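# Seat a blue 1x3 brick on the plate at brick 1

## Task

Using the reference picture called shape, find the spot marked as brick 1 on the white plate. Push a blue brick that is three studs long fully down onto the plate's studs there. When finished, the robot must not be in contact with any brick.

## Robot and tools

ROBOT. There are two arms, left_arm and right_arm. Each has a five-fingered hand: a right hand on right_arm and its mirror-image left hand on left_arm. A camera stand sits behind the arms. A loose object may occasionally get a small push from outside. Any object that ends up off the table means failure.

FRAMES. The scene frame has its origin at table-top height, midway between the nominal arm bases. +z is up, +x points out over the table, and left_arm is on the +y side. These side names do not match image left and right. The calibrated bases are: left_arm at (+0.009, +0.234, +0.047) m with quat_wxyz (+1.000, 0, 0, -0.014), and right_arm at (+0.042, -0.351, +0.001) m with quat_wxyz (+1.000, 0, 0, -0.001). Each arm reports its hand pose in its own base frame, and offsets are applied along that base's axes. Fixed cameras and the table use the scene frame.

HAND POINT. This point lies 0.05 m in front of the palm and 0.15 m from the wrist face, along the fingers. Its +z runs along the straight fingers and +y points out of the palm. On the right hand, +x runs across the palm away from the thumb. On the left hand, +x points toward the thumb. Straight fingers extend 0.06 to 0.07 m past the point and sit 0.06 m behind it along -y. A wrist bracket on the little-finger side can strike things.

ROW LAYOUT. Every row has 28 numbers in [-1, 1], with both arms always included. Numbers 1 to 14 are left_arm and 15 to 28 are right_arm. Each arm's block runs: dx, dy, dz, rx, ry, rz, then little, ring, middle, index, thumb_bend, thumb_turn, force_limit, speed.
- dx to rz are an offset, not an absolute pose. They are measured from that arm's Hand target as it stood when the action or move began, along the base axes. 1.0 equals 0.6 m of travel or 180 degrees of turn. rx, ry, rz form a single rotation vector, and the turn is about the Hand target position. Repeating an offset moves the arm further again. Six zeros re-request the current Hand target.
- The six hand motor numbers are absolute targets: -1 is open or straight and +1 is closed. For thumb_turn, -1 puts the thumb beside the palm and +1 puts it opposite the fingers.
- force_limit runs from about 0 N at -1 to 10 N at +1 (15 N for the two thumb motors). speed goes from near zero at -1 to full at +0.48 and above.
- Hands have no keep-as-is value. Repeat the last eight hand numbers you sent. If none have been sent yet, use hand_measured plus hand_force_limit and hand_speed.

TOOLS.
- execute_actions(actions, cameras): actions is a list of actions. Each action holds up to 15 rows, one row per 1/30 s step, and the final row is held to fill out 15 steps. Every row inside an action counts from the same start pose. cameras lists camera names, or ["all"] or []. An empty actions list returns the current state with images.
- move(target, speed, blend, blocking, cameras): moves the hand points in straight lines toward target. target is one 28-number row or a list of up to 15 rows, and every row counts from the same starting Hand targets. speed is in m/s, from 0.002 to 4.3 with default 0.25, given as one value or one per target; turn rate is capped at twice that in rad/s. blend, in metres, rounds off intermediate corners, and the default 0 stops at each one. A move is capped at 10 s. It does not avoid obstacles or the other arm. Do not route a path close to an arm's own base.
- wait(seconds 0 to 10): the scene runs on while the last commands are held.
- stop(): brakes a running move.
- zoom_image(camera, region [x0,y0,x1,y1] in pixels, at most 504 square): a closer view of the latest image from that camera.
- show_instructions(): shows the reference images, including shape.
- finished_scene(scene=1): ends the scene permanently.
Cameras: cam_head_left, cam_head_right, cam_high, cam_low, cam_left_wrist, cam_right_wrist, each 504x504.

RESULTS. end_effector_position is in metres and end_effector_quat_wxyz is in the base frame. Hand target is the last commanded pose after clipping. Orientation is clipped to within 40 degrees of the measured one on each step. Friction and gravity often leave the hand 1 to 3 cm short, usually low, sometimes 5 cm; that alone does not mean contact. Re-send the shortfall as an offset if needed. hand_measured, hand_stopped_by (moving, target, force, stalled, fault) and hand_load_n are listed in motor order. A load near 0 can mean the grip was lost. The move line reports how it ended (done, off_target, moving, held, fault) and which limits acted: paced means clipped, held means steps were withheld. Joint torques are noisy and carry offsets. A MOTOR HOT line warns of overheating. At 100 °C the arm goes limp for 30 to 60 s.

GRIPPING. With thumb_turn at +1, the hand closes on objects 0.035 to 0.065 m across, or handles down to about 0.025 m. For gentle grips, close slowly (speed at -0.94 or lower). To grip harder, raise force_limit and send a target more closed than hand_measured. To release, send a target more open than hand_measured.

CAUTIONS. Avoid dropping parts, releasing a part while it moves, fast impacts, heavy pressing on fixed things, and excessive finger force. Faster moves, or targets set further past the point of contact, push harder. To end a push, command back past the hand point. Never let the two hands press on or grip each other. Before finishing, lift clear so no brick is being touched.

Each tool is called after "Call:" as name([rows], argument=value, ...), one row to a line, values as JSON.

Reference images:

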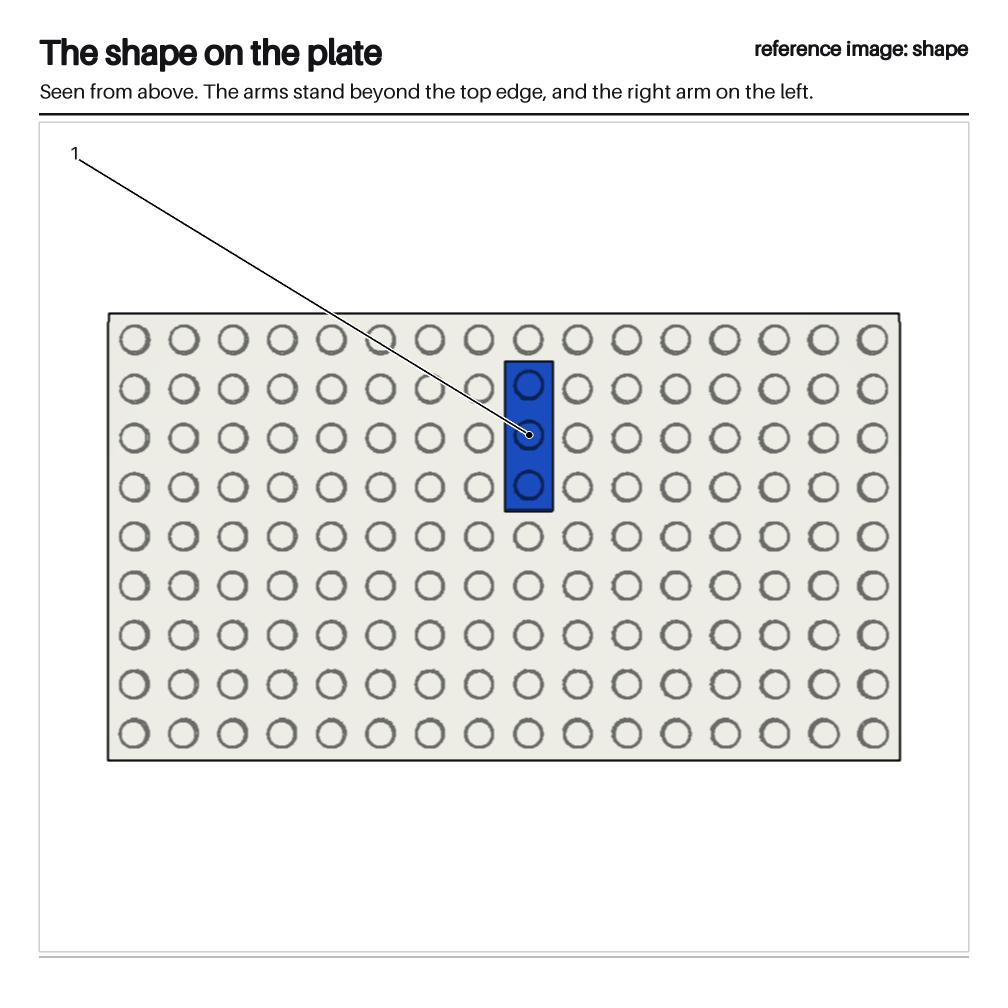

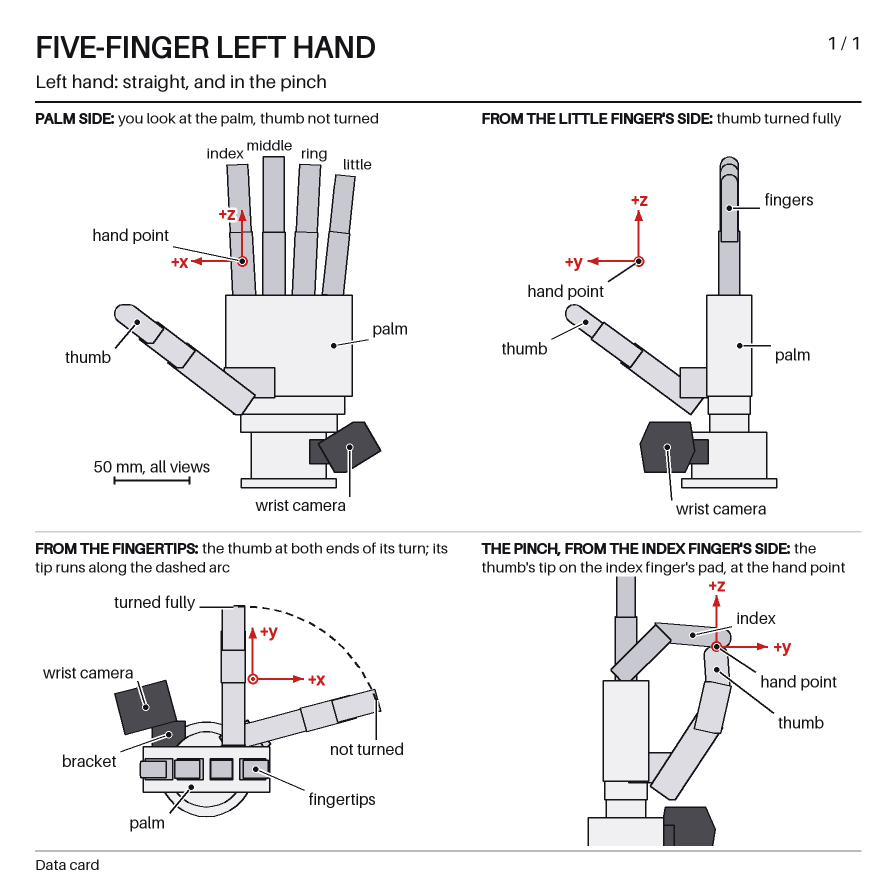

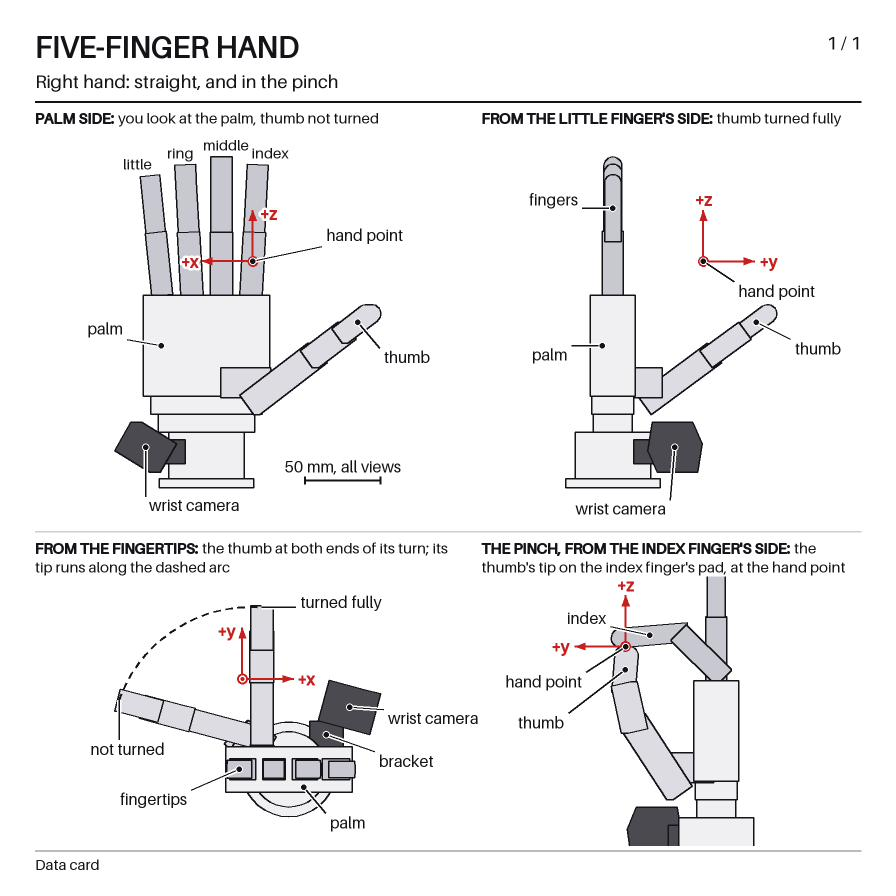

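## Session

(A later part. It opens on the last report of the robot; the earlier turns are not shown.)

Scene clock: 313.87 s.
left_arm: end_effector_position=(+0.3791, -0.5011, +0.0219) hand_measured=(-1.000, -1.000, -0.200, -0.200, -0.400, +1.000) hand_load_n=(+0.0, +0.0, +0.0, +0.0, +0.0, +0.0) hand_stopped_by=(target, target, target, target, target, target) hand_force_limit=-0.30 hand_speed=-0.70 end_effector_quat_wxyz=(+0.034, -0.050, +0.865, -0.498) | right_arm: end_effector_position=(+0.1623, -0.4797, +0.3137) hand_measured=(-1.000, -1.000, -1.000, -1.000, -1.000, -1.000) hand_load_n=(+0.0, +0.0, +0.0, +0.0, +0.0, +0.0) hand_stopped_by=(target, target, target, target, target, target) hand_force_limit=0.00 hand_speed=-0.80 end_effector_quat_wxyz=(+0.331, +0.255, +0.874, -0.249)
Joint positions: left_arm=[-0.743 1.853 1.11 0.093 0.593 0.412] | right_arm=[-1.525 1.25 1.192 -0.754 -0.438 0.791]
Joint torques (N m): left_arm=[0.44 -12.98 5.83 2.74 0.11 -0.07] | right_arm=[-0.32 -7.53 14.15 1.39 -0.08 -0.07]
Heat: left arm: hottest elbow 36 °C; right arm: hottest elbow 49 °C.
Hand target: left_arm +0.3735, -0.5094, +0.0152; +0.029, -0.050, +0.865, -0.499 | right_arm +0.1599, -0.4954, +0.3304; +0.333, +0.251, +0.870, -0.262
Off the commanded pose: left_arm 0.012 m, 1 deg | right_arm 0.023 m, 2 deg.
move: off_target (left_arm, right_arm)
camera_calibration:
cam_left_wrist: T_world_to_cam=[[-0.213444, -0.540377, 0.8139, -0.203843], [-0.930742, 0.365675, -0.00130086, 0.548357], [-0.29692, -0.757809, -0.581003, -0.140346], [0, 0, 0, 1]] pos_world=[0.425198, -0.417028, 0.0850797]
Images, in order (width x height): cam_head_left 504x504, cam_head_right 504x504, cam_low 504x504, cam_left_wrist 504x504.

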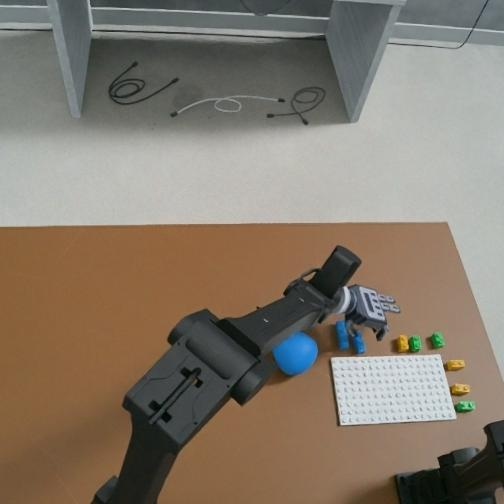

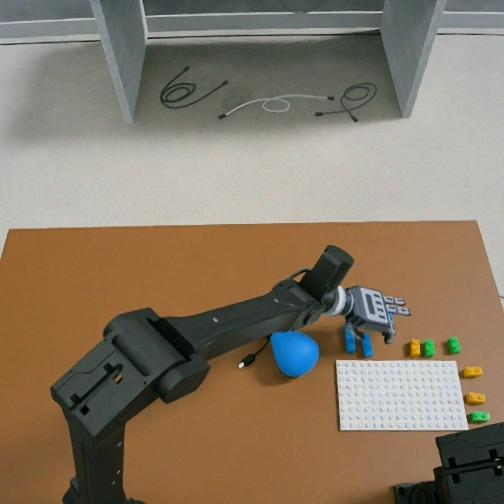

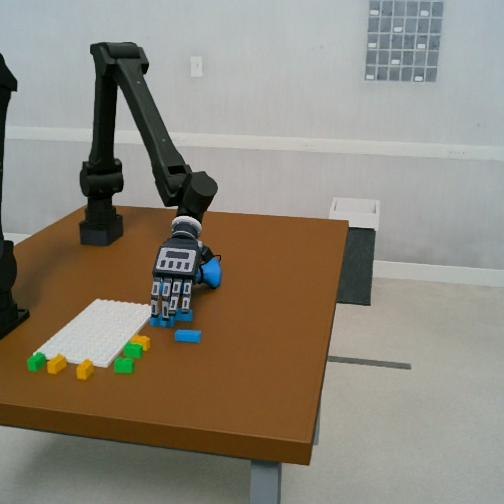

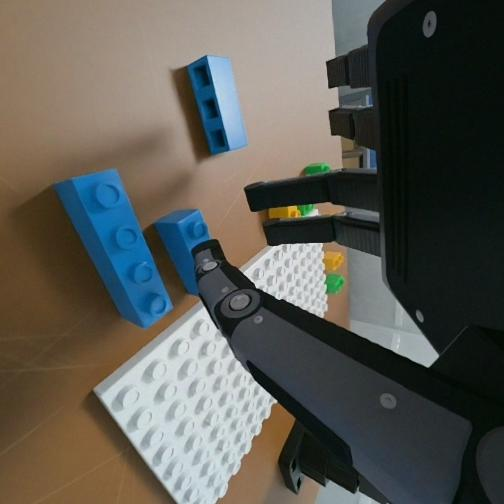

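Call:
move([
  [0.02,0.0,0.09,0,0,0,-1,-1,-0.2,-0.2,-0.4,1,-0.3,-0.7,0,0,0,0,0,0,-1,-1,-1,-1,-1,-1,0.0,-0.8],
  [0.0775,-0.039,0.1167,0,0,0,-1,-1,-0.2,-0.2,-0.4,1,-0.3,-0.7,0,0,0,0,0,0,-1,-1,-1,-1,-1,-1,0.0,-0.8],
  [0.0,-0.0047,0.1245,0,0,0,-1,-1,-0.2,-0.2,-0.4,1,-0.3,-0.7,0,0,0,0,0,0,-1,-1,-1,-1,-1,-1,0.0,-0.8],
  [0.0,-0.0047,-0.0463,0,0,0,-1,-1,-0.2,-0.2,-0.4,1,-0.3,-0.7,0,0,0,0,0,0,-1,-1,-1,-1,-1,-1,0.0,-0.8],
], speed=[0.12, 0.12, 0.12, 0.1], blend=[0.02, 0.01, 0, 0], cameras=["cam_head_left", "cam_head_right", "cam_low", "cam_left_wrist"])

Call:
zoom_image(camera="cam_left_wrist", region=[100, 120, 300, 320])

Call:
zoom_image(camera="cam_head_right", region=[335, 300, 405, 370])

Call:
zoom_image(camera="cam_low", region=[130, 280, 220, 370])

Scene clock: 319.07 s.
left_arm: end_effector_position=(+0.3813, -0.5050, -0.0023) hand_measured=(-1.000, -1.000, -0.200, -0.200, -0.400, +1.000) hand_load_n=(+0.0, -0.5, +0.0, +0.0, +0.0, +0.0) hand_stopped_by=(target, target, target, target, target, target) hand_force_limit=-0.30 hand_speed=-0.70 end_effector_quat_wxyz=(+0.036, -0.049, +0.864, -0.500) | right_arm: end_effector_position=(+0.1623, -0.4797, +0.3137) hand_measured=(-1.000, -1.000, -1.000, -1.000, -1.000, -1.000) hand_load_n=(+0.0, +0.0, +0.0, +0.0, +0.0, +0.0) hand_stopped_by=(target, target, target, target, target, target) hand_force_limit=0.00 hand_speed=-0.80 end_effector_quat_wxyz=(+0.331, +0.255, +0.874, -0.249)
Joint positions: left_arm=[-0.746 1.907 1.106 0.159 0.59 0.409] | right_arm=[-1.525 1.25 1.192 -0.754 -0.438 0.791]
Joint torques (N m): left_arm=[0.38 -13.04 5.34 2.76 0.06 -0.08] | right_arm=[-0.5 -7.53 14.16 1.39 -0.08 -0.07]
Heat: left arm: hottest elbow 36 °C; right arm: hottest elbow 49 °C.
Hand target: left_arm +0.3735, -0.5122, -0.0125; +0.029, -0.050, +0.864, -0.499 | right_arm +0.1599, -0.4954, +0.3304; +0.333, +0.251, +0.870, -0.262
Off the commanded pose: left_arm 0.015 m, 1 deg | right_arm 0.023 m, 2 deg.
move: off_target (left_arm, right_arm)
camera_calibration:
cam_left_wrist: T_world_to_cam=[[-0.216812, -0.536827, 0.815358, -0.18268], [-0.93102, 0.364895, -0.00732216, 0.551561], [-0.29359, -0.760702, -0.57891, -0.15945], [0, 0, 0, 1]] pos_world=[0.427094, -0.420624, 0.0606812]
Images, in order (width x height): cam_head_left 504x504, cam_head_right 504x504, cam_low 504x504, cam_left_wrist 504x504.

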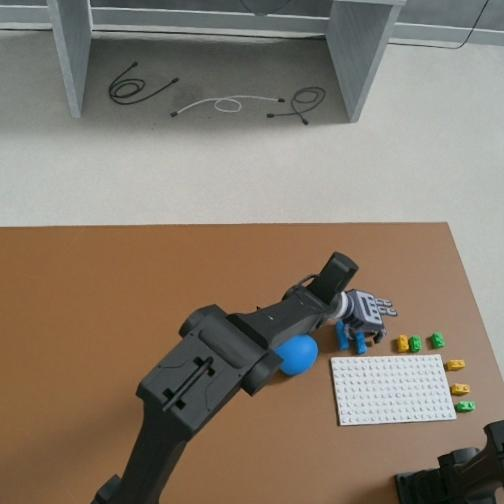

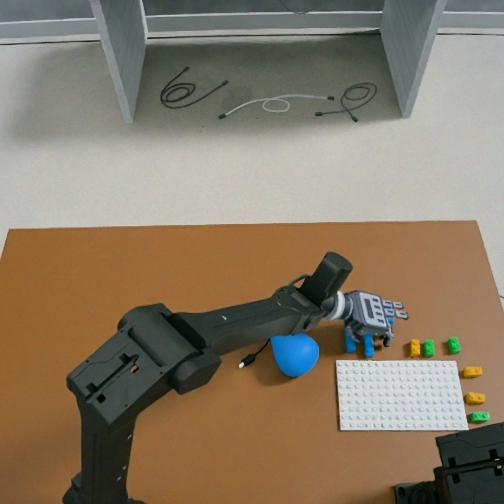

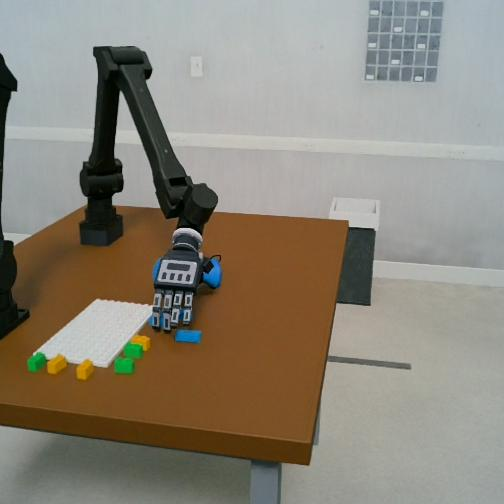

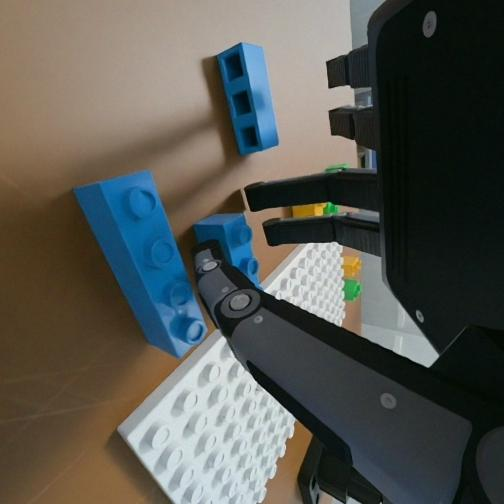

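Scaled by 2.520 from the camera's 504x504 image, which has a finer 720x720 frame.

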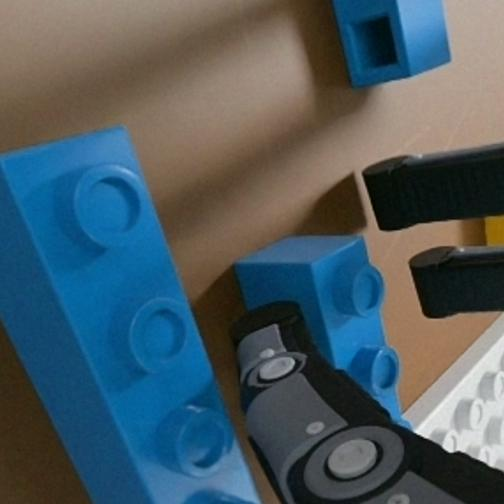

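Scaled by 7.200 from the camera's 504x504 image, which has a finer 720x720 frame.

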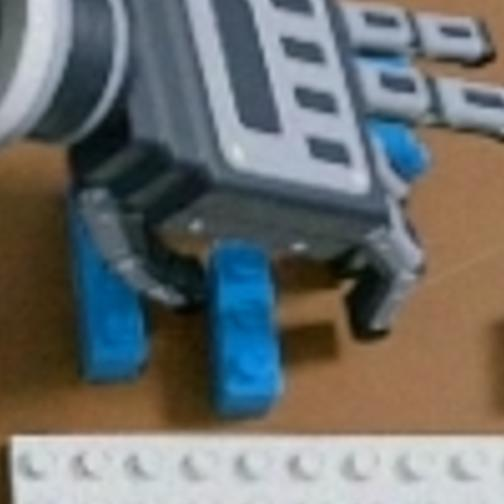

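Scaled by 5.600 from the camera's 504x504 image, which has a finer 720x720 frame.

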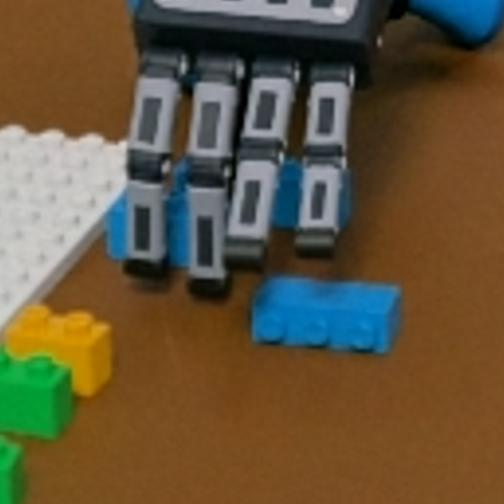

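Call:
move(target=[0.0058,0.0058,0.01,0,0,0,-1,-1,0.25,0.25,-0.4,1,-0.2,-0.92,0,0,0,0,0,0,-1,-1,-1,-1,-1,-1,0.0,-0.8], speed=0.05, cameras=["cam_head_left", "cam_head_right", "cam_low", "cam_left_wrist"])

Call:
zoom_image(camera="cam_left_wrist", region=[120, 140, 290, 310])

Call:
zoom_image(camera="cam_head_right", region=[335, 300, 405, 370])

Call:
zoom_image(camera="cam_low", region=[130, 280, 220, 370])

Scene clock: 323.73 s.
left_arm: end_effector_position=(+0.3811, -0.5051, -0.0022) hand_measured=(-1.000, -1.000, +0.134, +0.172, -0.402, +1.000) hand_load_n=(+0.0, +0.0, +4.5, +4.0, +6.0, -0.5) hand_stopped_by=(target, target, force, force, target, target) hand_force_limit=-0.20 hand_speed=-0.92 end_effector_quat_wxyz=(+0.035, -0.049, +0.864, -0.500) | right_arm: end_effector_position=(+0.1623, -0.4797, +0.3137) hand_measured=(-1.000, -1.000, -1.000, -1.000, -1.000, -1.000) hand_load_n=(+0.0, +0.0, +0.5, +0.0, +0.0, +0.0) hand_stopped_by=(target, target, target, target, target, target) hand_force_limit=0.00 hand_speed=-0.80 end_effector_quat_wxyz=(+0.331, +0.255, +0.874, -0.249)
Joint positions: left_arm=[-0.746 1.907 1.106 0.159 0.592 0.409] | right_arm=[-1.525 1.25 1.192 -0.754 -0.438 0.791]
Joint torques (N m): left_arm=[1.2 -14.15 5.7 1.83 0.31 -0.01] | right_arm=[-0.38 -7.65 14.17 1.4 -0.08 -0.07]
Heat: left arm: hottest elbow 36 °C; right arm: hottest elbow 49 °C.
Hand target: left_arm +0.3770, -0.5088, -0.0066; +0.029, -0.050, +0.865, -0.499 | right_arm +0.1599, -0.4954, +0.3304; +0.333, +0.251, +0.870, -0.262
Off the commanded pose: left_arm 0.007 m, 1 deg | right_arm 0.023 m, 2 deg.
move: off_target (right_arm)
camera_calibration:
cam_left_wrist: T_world_to_cam=[[-0.216986, -0.536029, 0.815837, -0.182374], [-0.930556, 0.366083, -0.00697037, 0.551785], [-0.294927, -0.760694, -0.57824, -0.159021], [0, 0, 0, 1]] pos_world=[0.426994, -0.420723, 0.0606813]
Images, in order (width x height): cam_head_left 504x504, cam_head_right 504x504, cam_low 504x504, cam_left_wrist 504x504.

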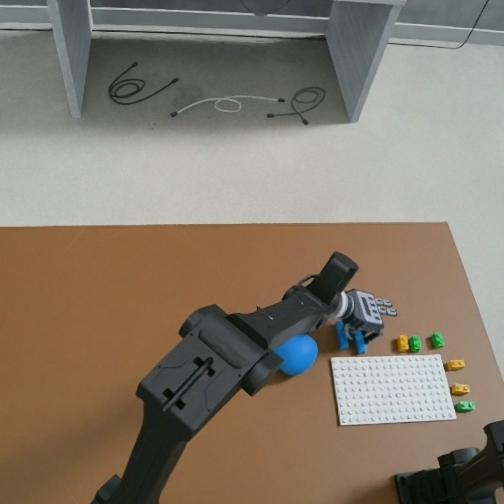

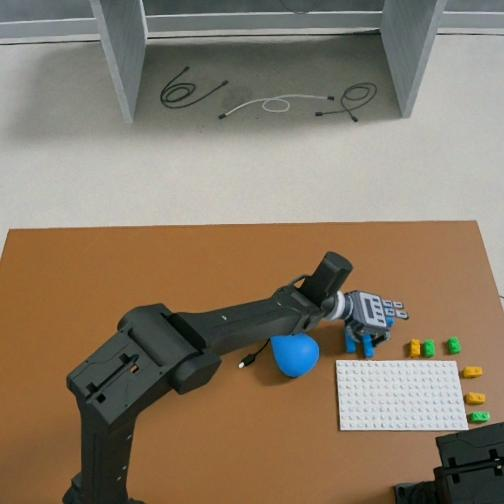

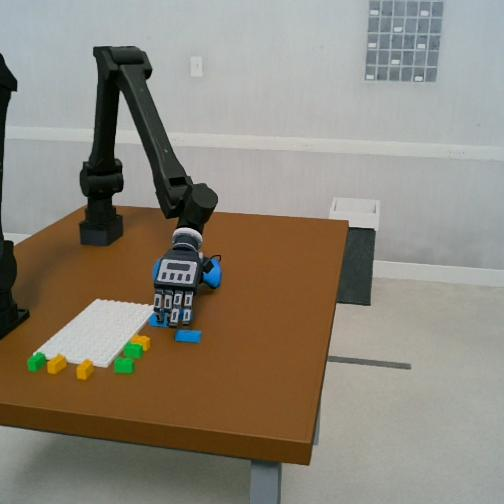

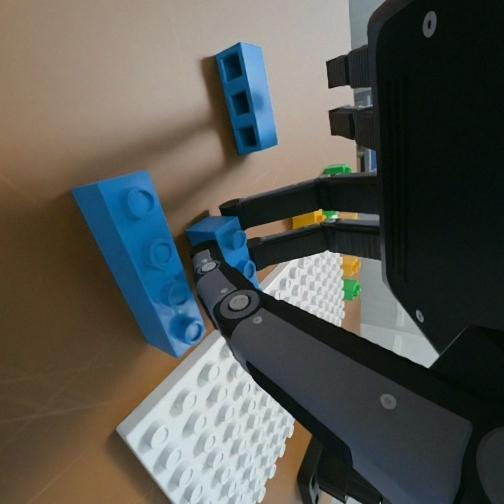

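Scaled by 2.965 from the camera's 504x504 image, which has a finer 720x720 frame.

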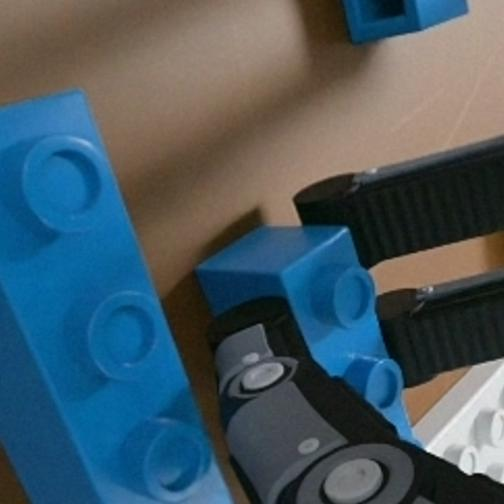

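Scaled by 7.200 from the camera's 504x504 image, which has a finer 720x720 frame.

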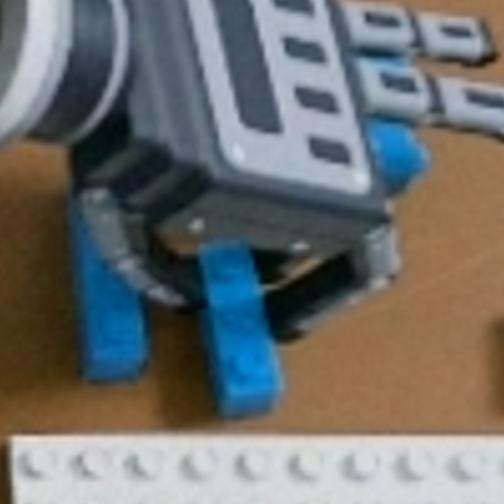

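Scaled by 5.600 from the camera's 504x504 image, which has a finer 720x720 frame.

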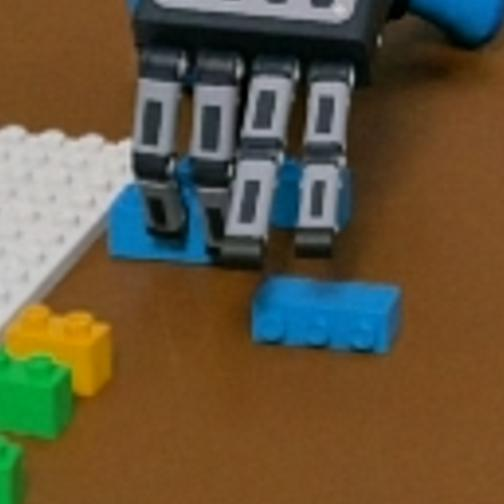

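Call:
move([
  [0.0,0.0,0.1667,0,0,0,-1,-1,0.25,0.25,-0.4,1,-0.2,-0.92,0,0,0,0,0,0,-1,-1,-1,-1,-1,-1,0.0,-0.8],
  [-0.24,-0.0912,0.1693,0,0,-0.0139,-1,-1,0.25,0.25,-0.4,1,-0.2,-0.92,0,0,0,0,0,0,-1,-1,-1,-1,-1,-1,0.0,-0.8],
  [-0.24,-0.0912,0.011,0,0,-0.0139,-1,-1,0.25,0.25,-0.4,1,-0.2,-0.92,0,0,0,0,0,0,-1,-1,-1,-1,-1,-1,0.0,-0.8],
], speed=[0.12, 0.15, 0.1], blend=[0.02, 0, 0], cameras=["cam_head_left", "cam_head_right", "cam_low", "cam_left_wrist"])

Call:
zoom_image(camera="cam_left_wrist", region=[110, 140, 260, 290])

Call:
zoom_image(camera="cam_head_left", region=[380, 385, 430, 427])

Call:
zoom_image(camera="cam_head_right", region=[380, 390, 430, 432])

Call:
zoom_image(camera="cam_low", region=[60, 270, 130, 340])

Scene clock: 330.77 s.
left_arm: end_effector_position=(+0.2373, -0.5605, +0.0103) hand_measured=(-1.000, -1.000, +0.134, +0.172, -0.402, +1.000) hand_load_n=(+0.0, +0.0, +4.5, +4.0, +6.0, -0.5) hand_stopped_by=(target, target, force, force, target, target) hand_force_limit=-0.20 hand_speed=-0.92 end_effector_quat_wxyz=(+0.023, -0.027, +0.865, -0.501) | right_arm: end_effector_position=(+0.1623, -0.4797, +0.3137) hand_measured=(-1.000, -1.000, -1.000, -1.000, -1.000, -1.000) hand_load_n=(+0.0, +0.0, +0.0, +0.0, +0.0, +0.0) hand_stopped_by=(target, target, target, target, target, target) hand_force_limit=0.00 hand_speed=-0.80 end_effector_quat_wxyz=(+0.331, +0.255, +0.874, -0.249)
Joint positions: left_arm=[-1.022 1.802 0.964 0.267 0.406 0.262] | right_arm=[-1.525 1.25 1.192 -0.754 -0.438 0.791]
Joint torques (N m): left_arm=[0.85 -11.46 5.04 2.77 -0.01 -0.05] | right_arm=[-0.26 -7.47 14.19 1.4 -0.09 -0.06]
Heat: left arm: hottest elbow 36 °C; right arm: hottest elbow 49 °C.
Hand target: left_arm +0.2328, -0.5634, -0.0001; +0.018, -0.031, +0.865, -0.500 | right_arm +0.1599, -0.4954, +0.3304; +0.333, +0.251, +0.870, -0.262
Off the commanded pose: left_arm 0.012 m, 1 deg | right_arm 0.023 m, 2 deg.
move: off_target (left_arm, right_arm)
camera_calibration:
cam_left_wrist: T_world_to_cam=[[-0.243153, -0.524673, 0.81584, -0.240896], [-0.911288, 0.411712, -0.0068253, 0.459404], [-0.332311, -0.745125, -0.578237, -0.218747], [0, 0, 0, 1]] pos_world=[0.287383, -0.478528, 0.0731812]
Images, in order (width x height): cam_head_left 504x504, cam_head_right 504x504, cam_low 504x504, cam_left_wrist 504x504.

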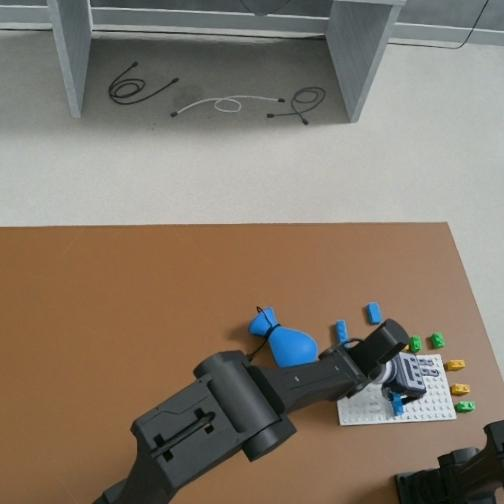

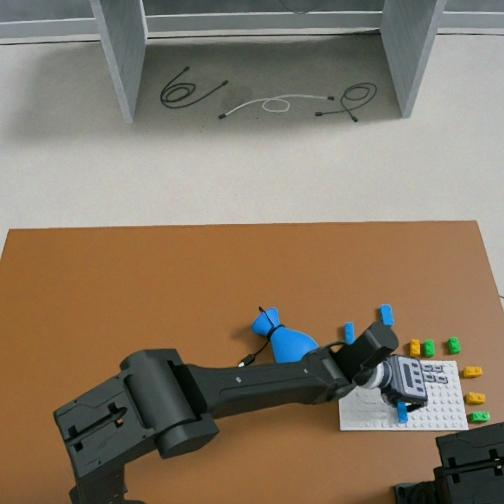

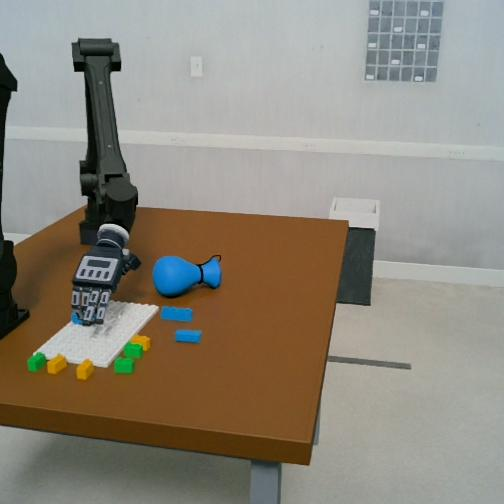

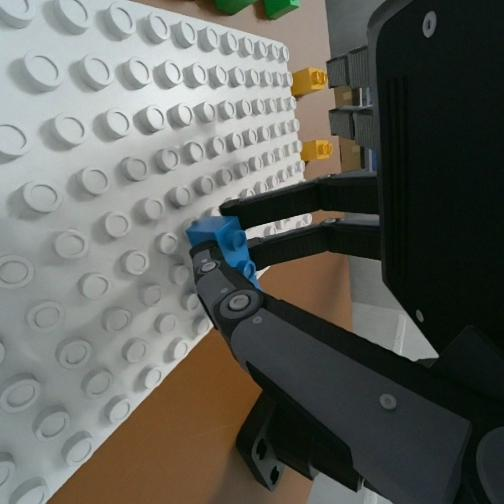

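Scaled by 3.360 from the camera's 504x504 image, which has a finer 720x720 frame.

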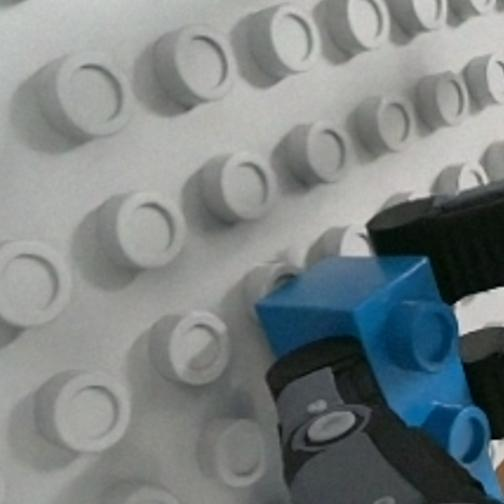

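Scaled by 10.080 from the camera's 504x504 image, which has a finer 720x720 frame.

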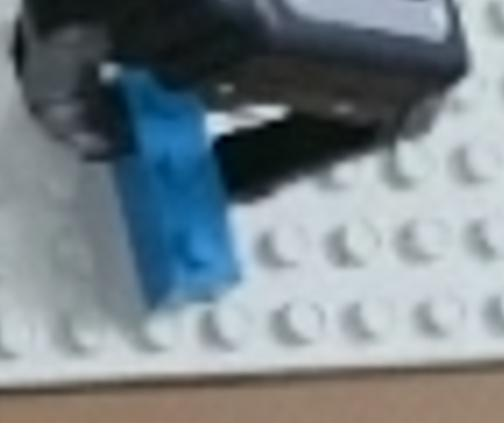

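Scaled by 10.080 from the camera's 504x504 image, which has a finer 720x720 frame.

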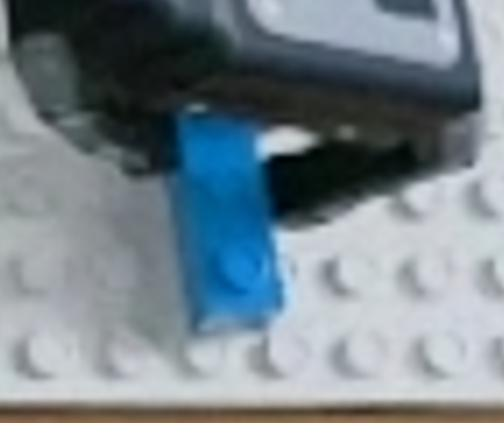

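Scaled by 7.200 from the camera's 504x504 image, which has a finer 720x720 frame.

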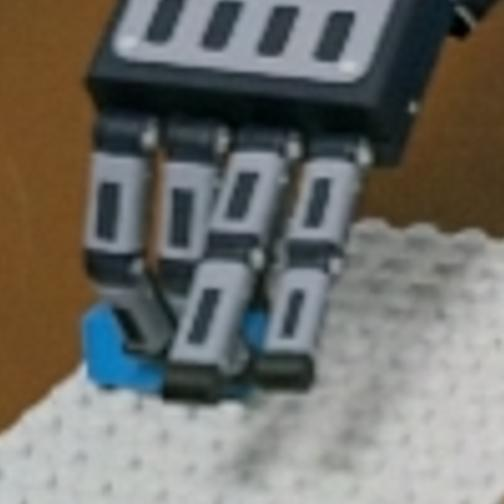

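Call:
move([
  [0.0083,0.0,0.1,0,0,-0.005,-1,-1,0.25,0.25,-0.4,1,-0.2,-0.92,0,0,0,0,0,0,-1,-1,-1,-1,-1,-1,0.0,-0.8],
  [0.1117,0.0433,0.1583,0,0,-0.005,-1,-1,0.25,0.25,-0.4,1,-0.2,-0.92,0,0,0,0,0,0,-1,-1,-1,-1,-1,-1,0.0,-0.8],
  [0.0093,0.0092,0.1583,0,0,-0.005,-1,-1,0.25,0.25,-0.4,1,-0.2,-0.92,0,0,0,0,0,0,-1,-1,-1,-1,-1,-1,0.0,-0.8],
  [0.0093,0.0092,-0.005,0,0,-0.005,-1,-1,0.25,0.25,-0.4,1,-0.2,-0.92,0,0,0,0,0,0,-1,-1,-1,-1,-1,-1,0.0,-0.8],
], speed=[0.12, 0.15, 0.15, 0.1], blend=[0.02, 0.01, 0, 0], cameras=["cam_head_left", "cam_head_right", "cam_low", "cam_left_wrist"])

Call:
zoom_image(camera="cam_left_wrist", region=[110, 140, 260, 290])

Call:
zoom_image(camera="cam_head_left", region=[380, 385, 430, 427])

Call:
zoom_image(camera="cam_head_right", region=[380, 390, 430, 432])

Call:
zoom_image(camera="cam_left_wrist", region=[0, 100, 320, 420])

Scene clock: 337.50 s.
left_arm: end_effector_position=(+0.2413, -0.5569, +0.0093) hand_measured=(-1.000, -1.000, +0.134, +0.172, -0.402, +1.000) hand_load_n=(+0.0, +0.0, +4.0, +3.5, +6.0, -0.5) hand_stopped_by=(target, target, force, force, target, target) hand_force_limit=-0.20 hand_speed=-0.92 end_effector_quat_wxyz=(+0.019, -0.018, +0.864, -0.503) | right_arm: end_effector_position=(+0.1623, -0.4797, +0.3137) hand_measured=(-1.000, -1.000, -1.000, -1.000, -1.000, -1.000) hand_load_n=(+0.0, +0.0, +0.0, +0.0, +0.0, +0.0) hand_stopped_by=(target, target, target, target, target, target) hand_force_limit=0.00 hand_speed=-0.80 end_effector_quat_wxyz=(+0.331, +0.255, +0.874, -0.249)
Joint positions: left_arm=[-1.007 1.805 0.964 0.266 0.434 0.283] | right_arm=[-1.525 1.25 1.192 -0.754 -0.438 0.791]
Joint torques (N m): left_arm=[1.26 -11.4 5 2.77 -0.02 -0.02] | right_arm=[-0.5 -7.53 14.13 1.39 -0.08 -0.06]
Heat: left arm: hottest elbow 36 °C; right arm: hottest elbow 49 °C.
Hand target: left_arm +0.2383, -0.5581, -0.0029; +0.014, -0.024, +0.866, -0.500 | right_arm +0.1599, -0.4954, +0.3304; +0.333, +0.251, +0.870, -0.262
Off the commanded pose: left_arm 0.013 m, 1 deg | right_arm 0.023 m, 2 deg.
move: off_target (left_arm, right_arm)
camera_calibration:
cam_left_wrist: T_world_to_cam=[[-0.255588, -0.516463, 0.817277, -0.229642], [-0.903117, 0.429249, -0.0111769, 0.469377], [-0.345043, -0.740953, -0.576137, -0.209924], [0, 0, 0, 1]] pos_world=[0.292776, -0.475625, 0.0719824]
Images, in order (width x height): cam_head_left 504x504, cam_head_right 504x504, cam_low 504x504, cam_left_wrist 504x504.

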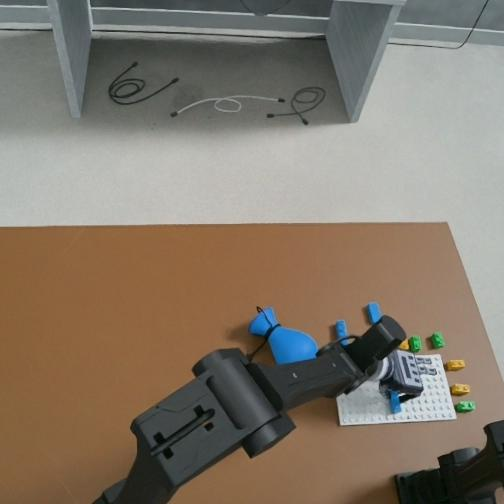

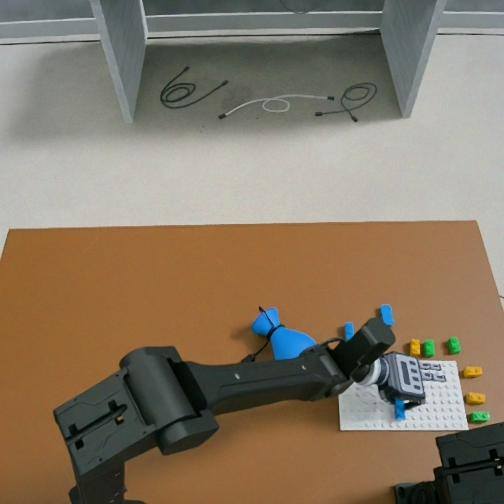

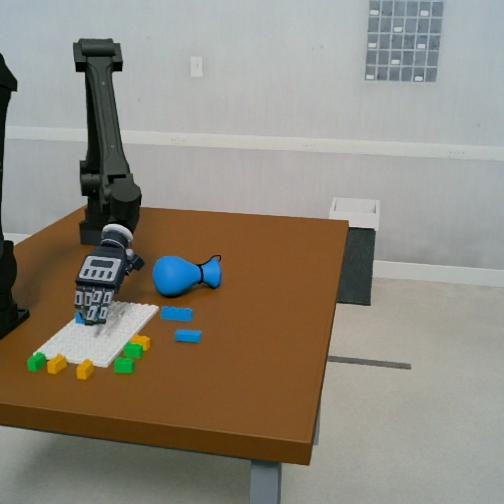

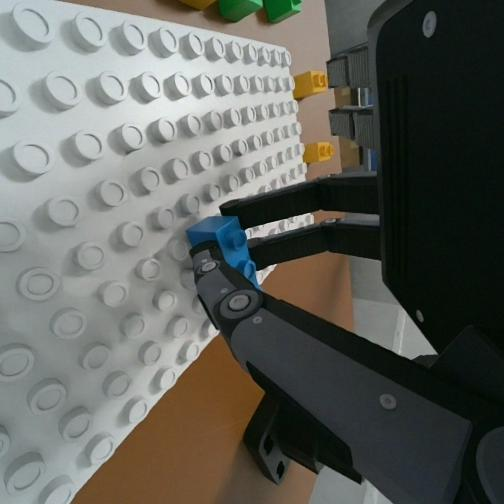

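Scaled by 3.360 from the camera's 504x504 image, which has a finer 720x720 frame.

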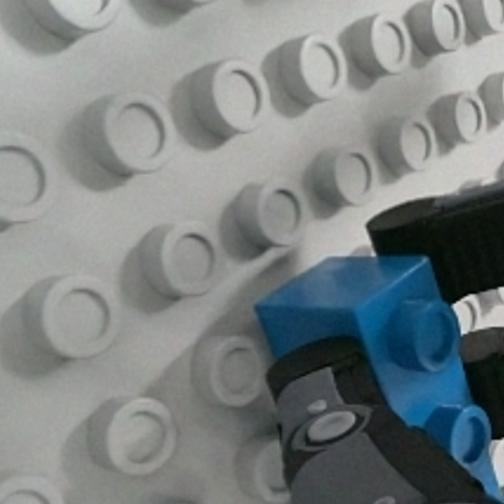

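Scaled by 10.080 from the camera's 504x504 image, which has a finer 720x720 frame.

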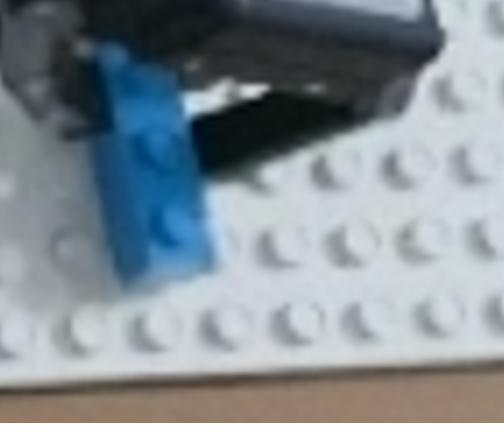

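Scaled by 10.080 from the camera's 504x504 image, which has a finer 720x720 frame.

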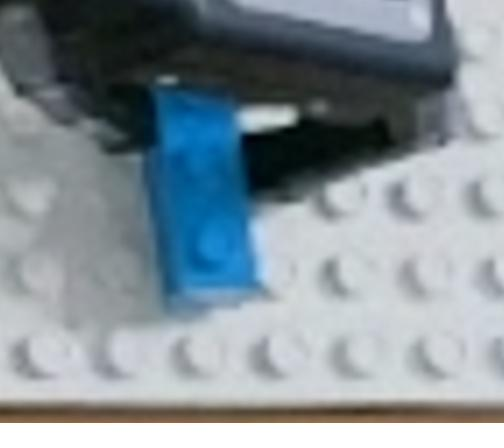

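Scaled by 1.575 from the camera's 504x504 image, which has a finer 720x720 frame.

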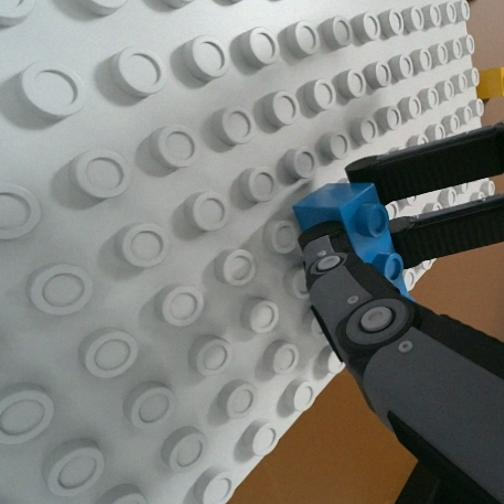

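Call:
zoom_image(camera="cam_left_wrist", region=[140, 185, 240, 285])

Call:
zoom_image(camera="cam_left_wrist", region=[230, 20, 310, 120])

Call:
zoom_image(camera="cam_left_wrist", region=[190, 100, 310, 220])

Scaled by 5.040 from the camera's 504x504 image, which has a finer 720x720 frame.

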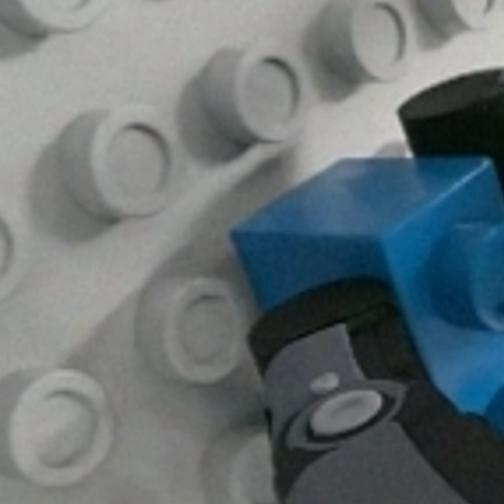

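Scaled by 5.040 from the camera's 504x504 image, which has a finer 720x720 frame.

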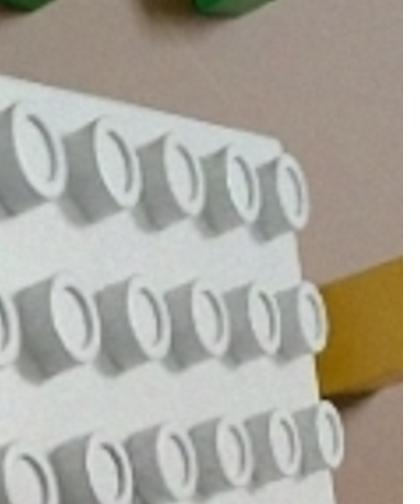

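Scaled by 4.200 from the camera's 504x504 image, which has a finer 720x720 frame.

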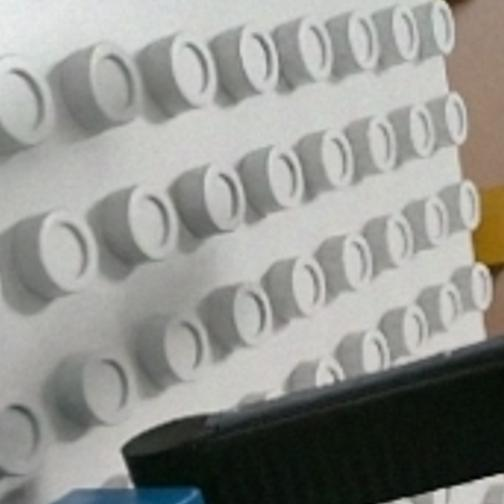

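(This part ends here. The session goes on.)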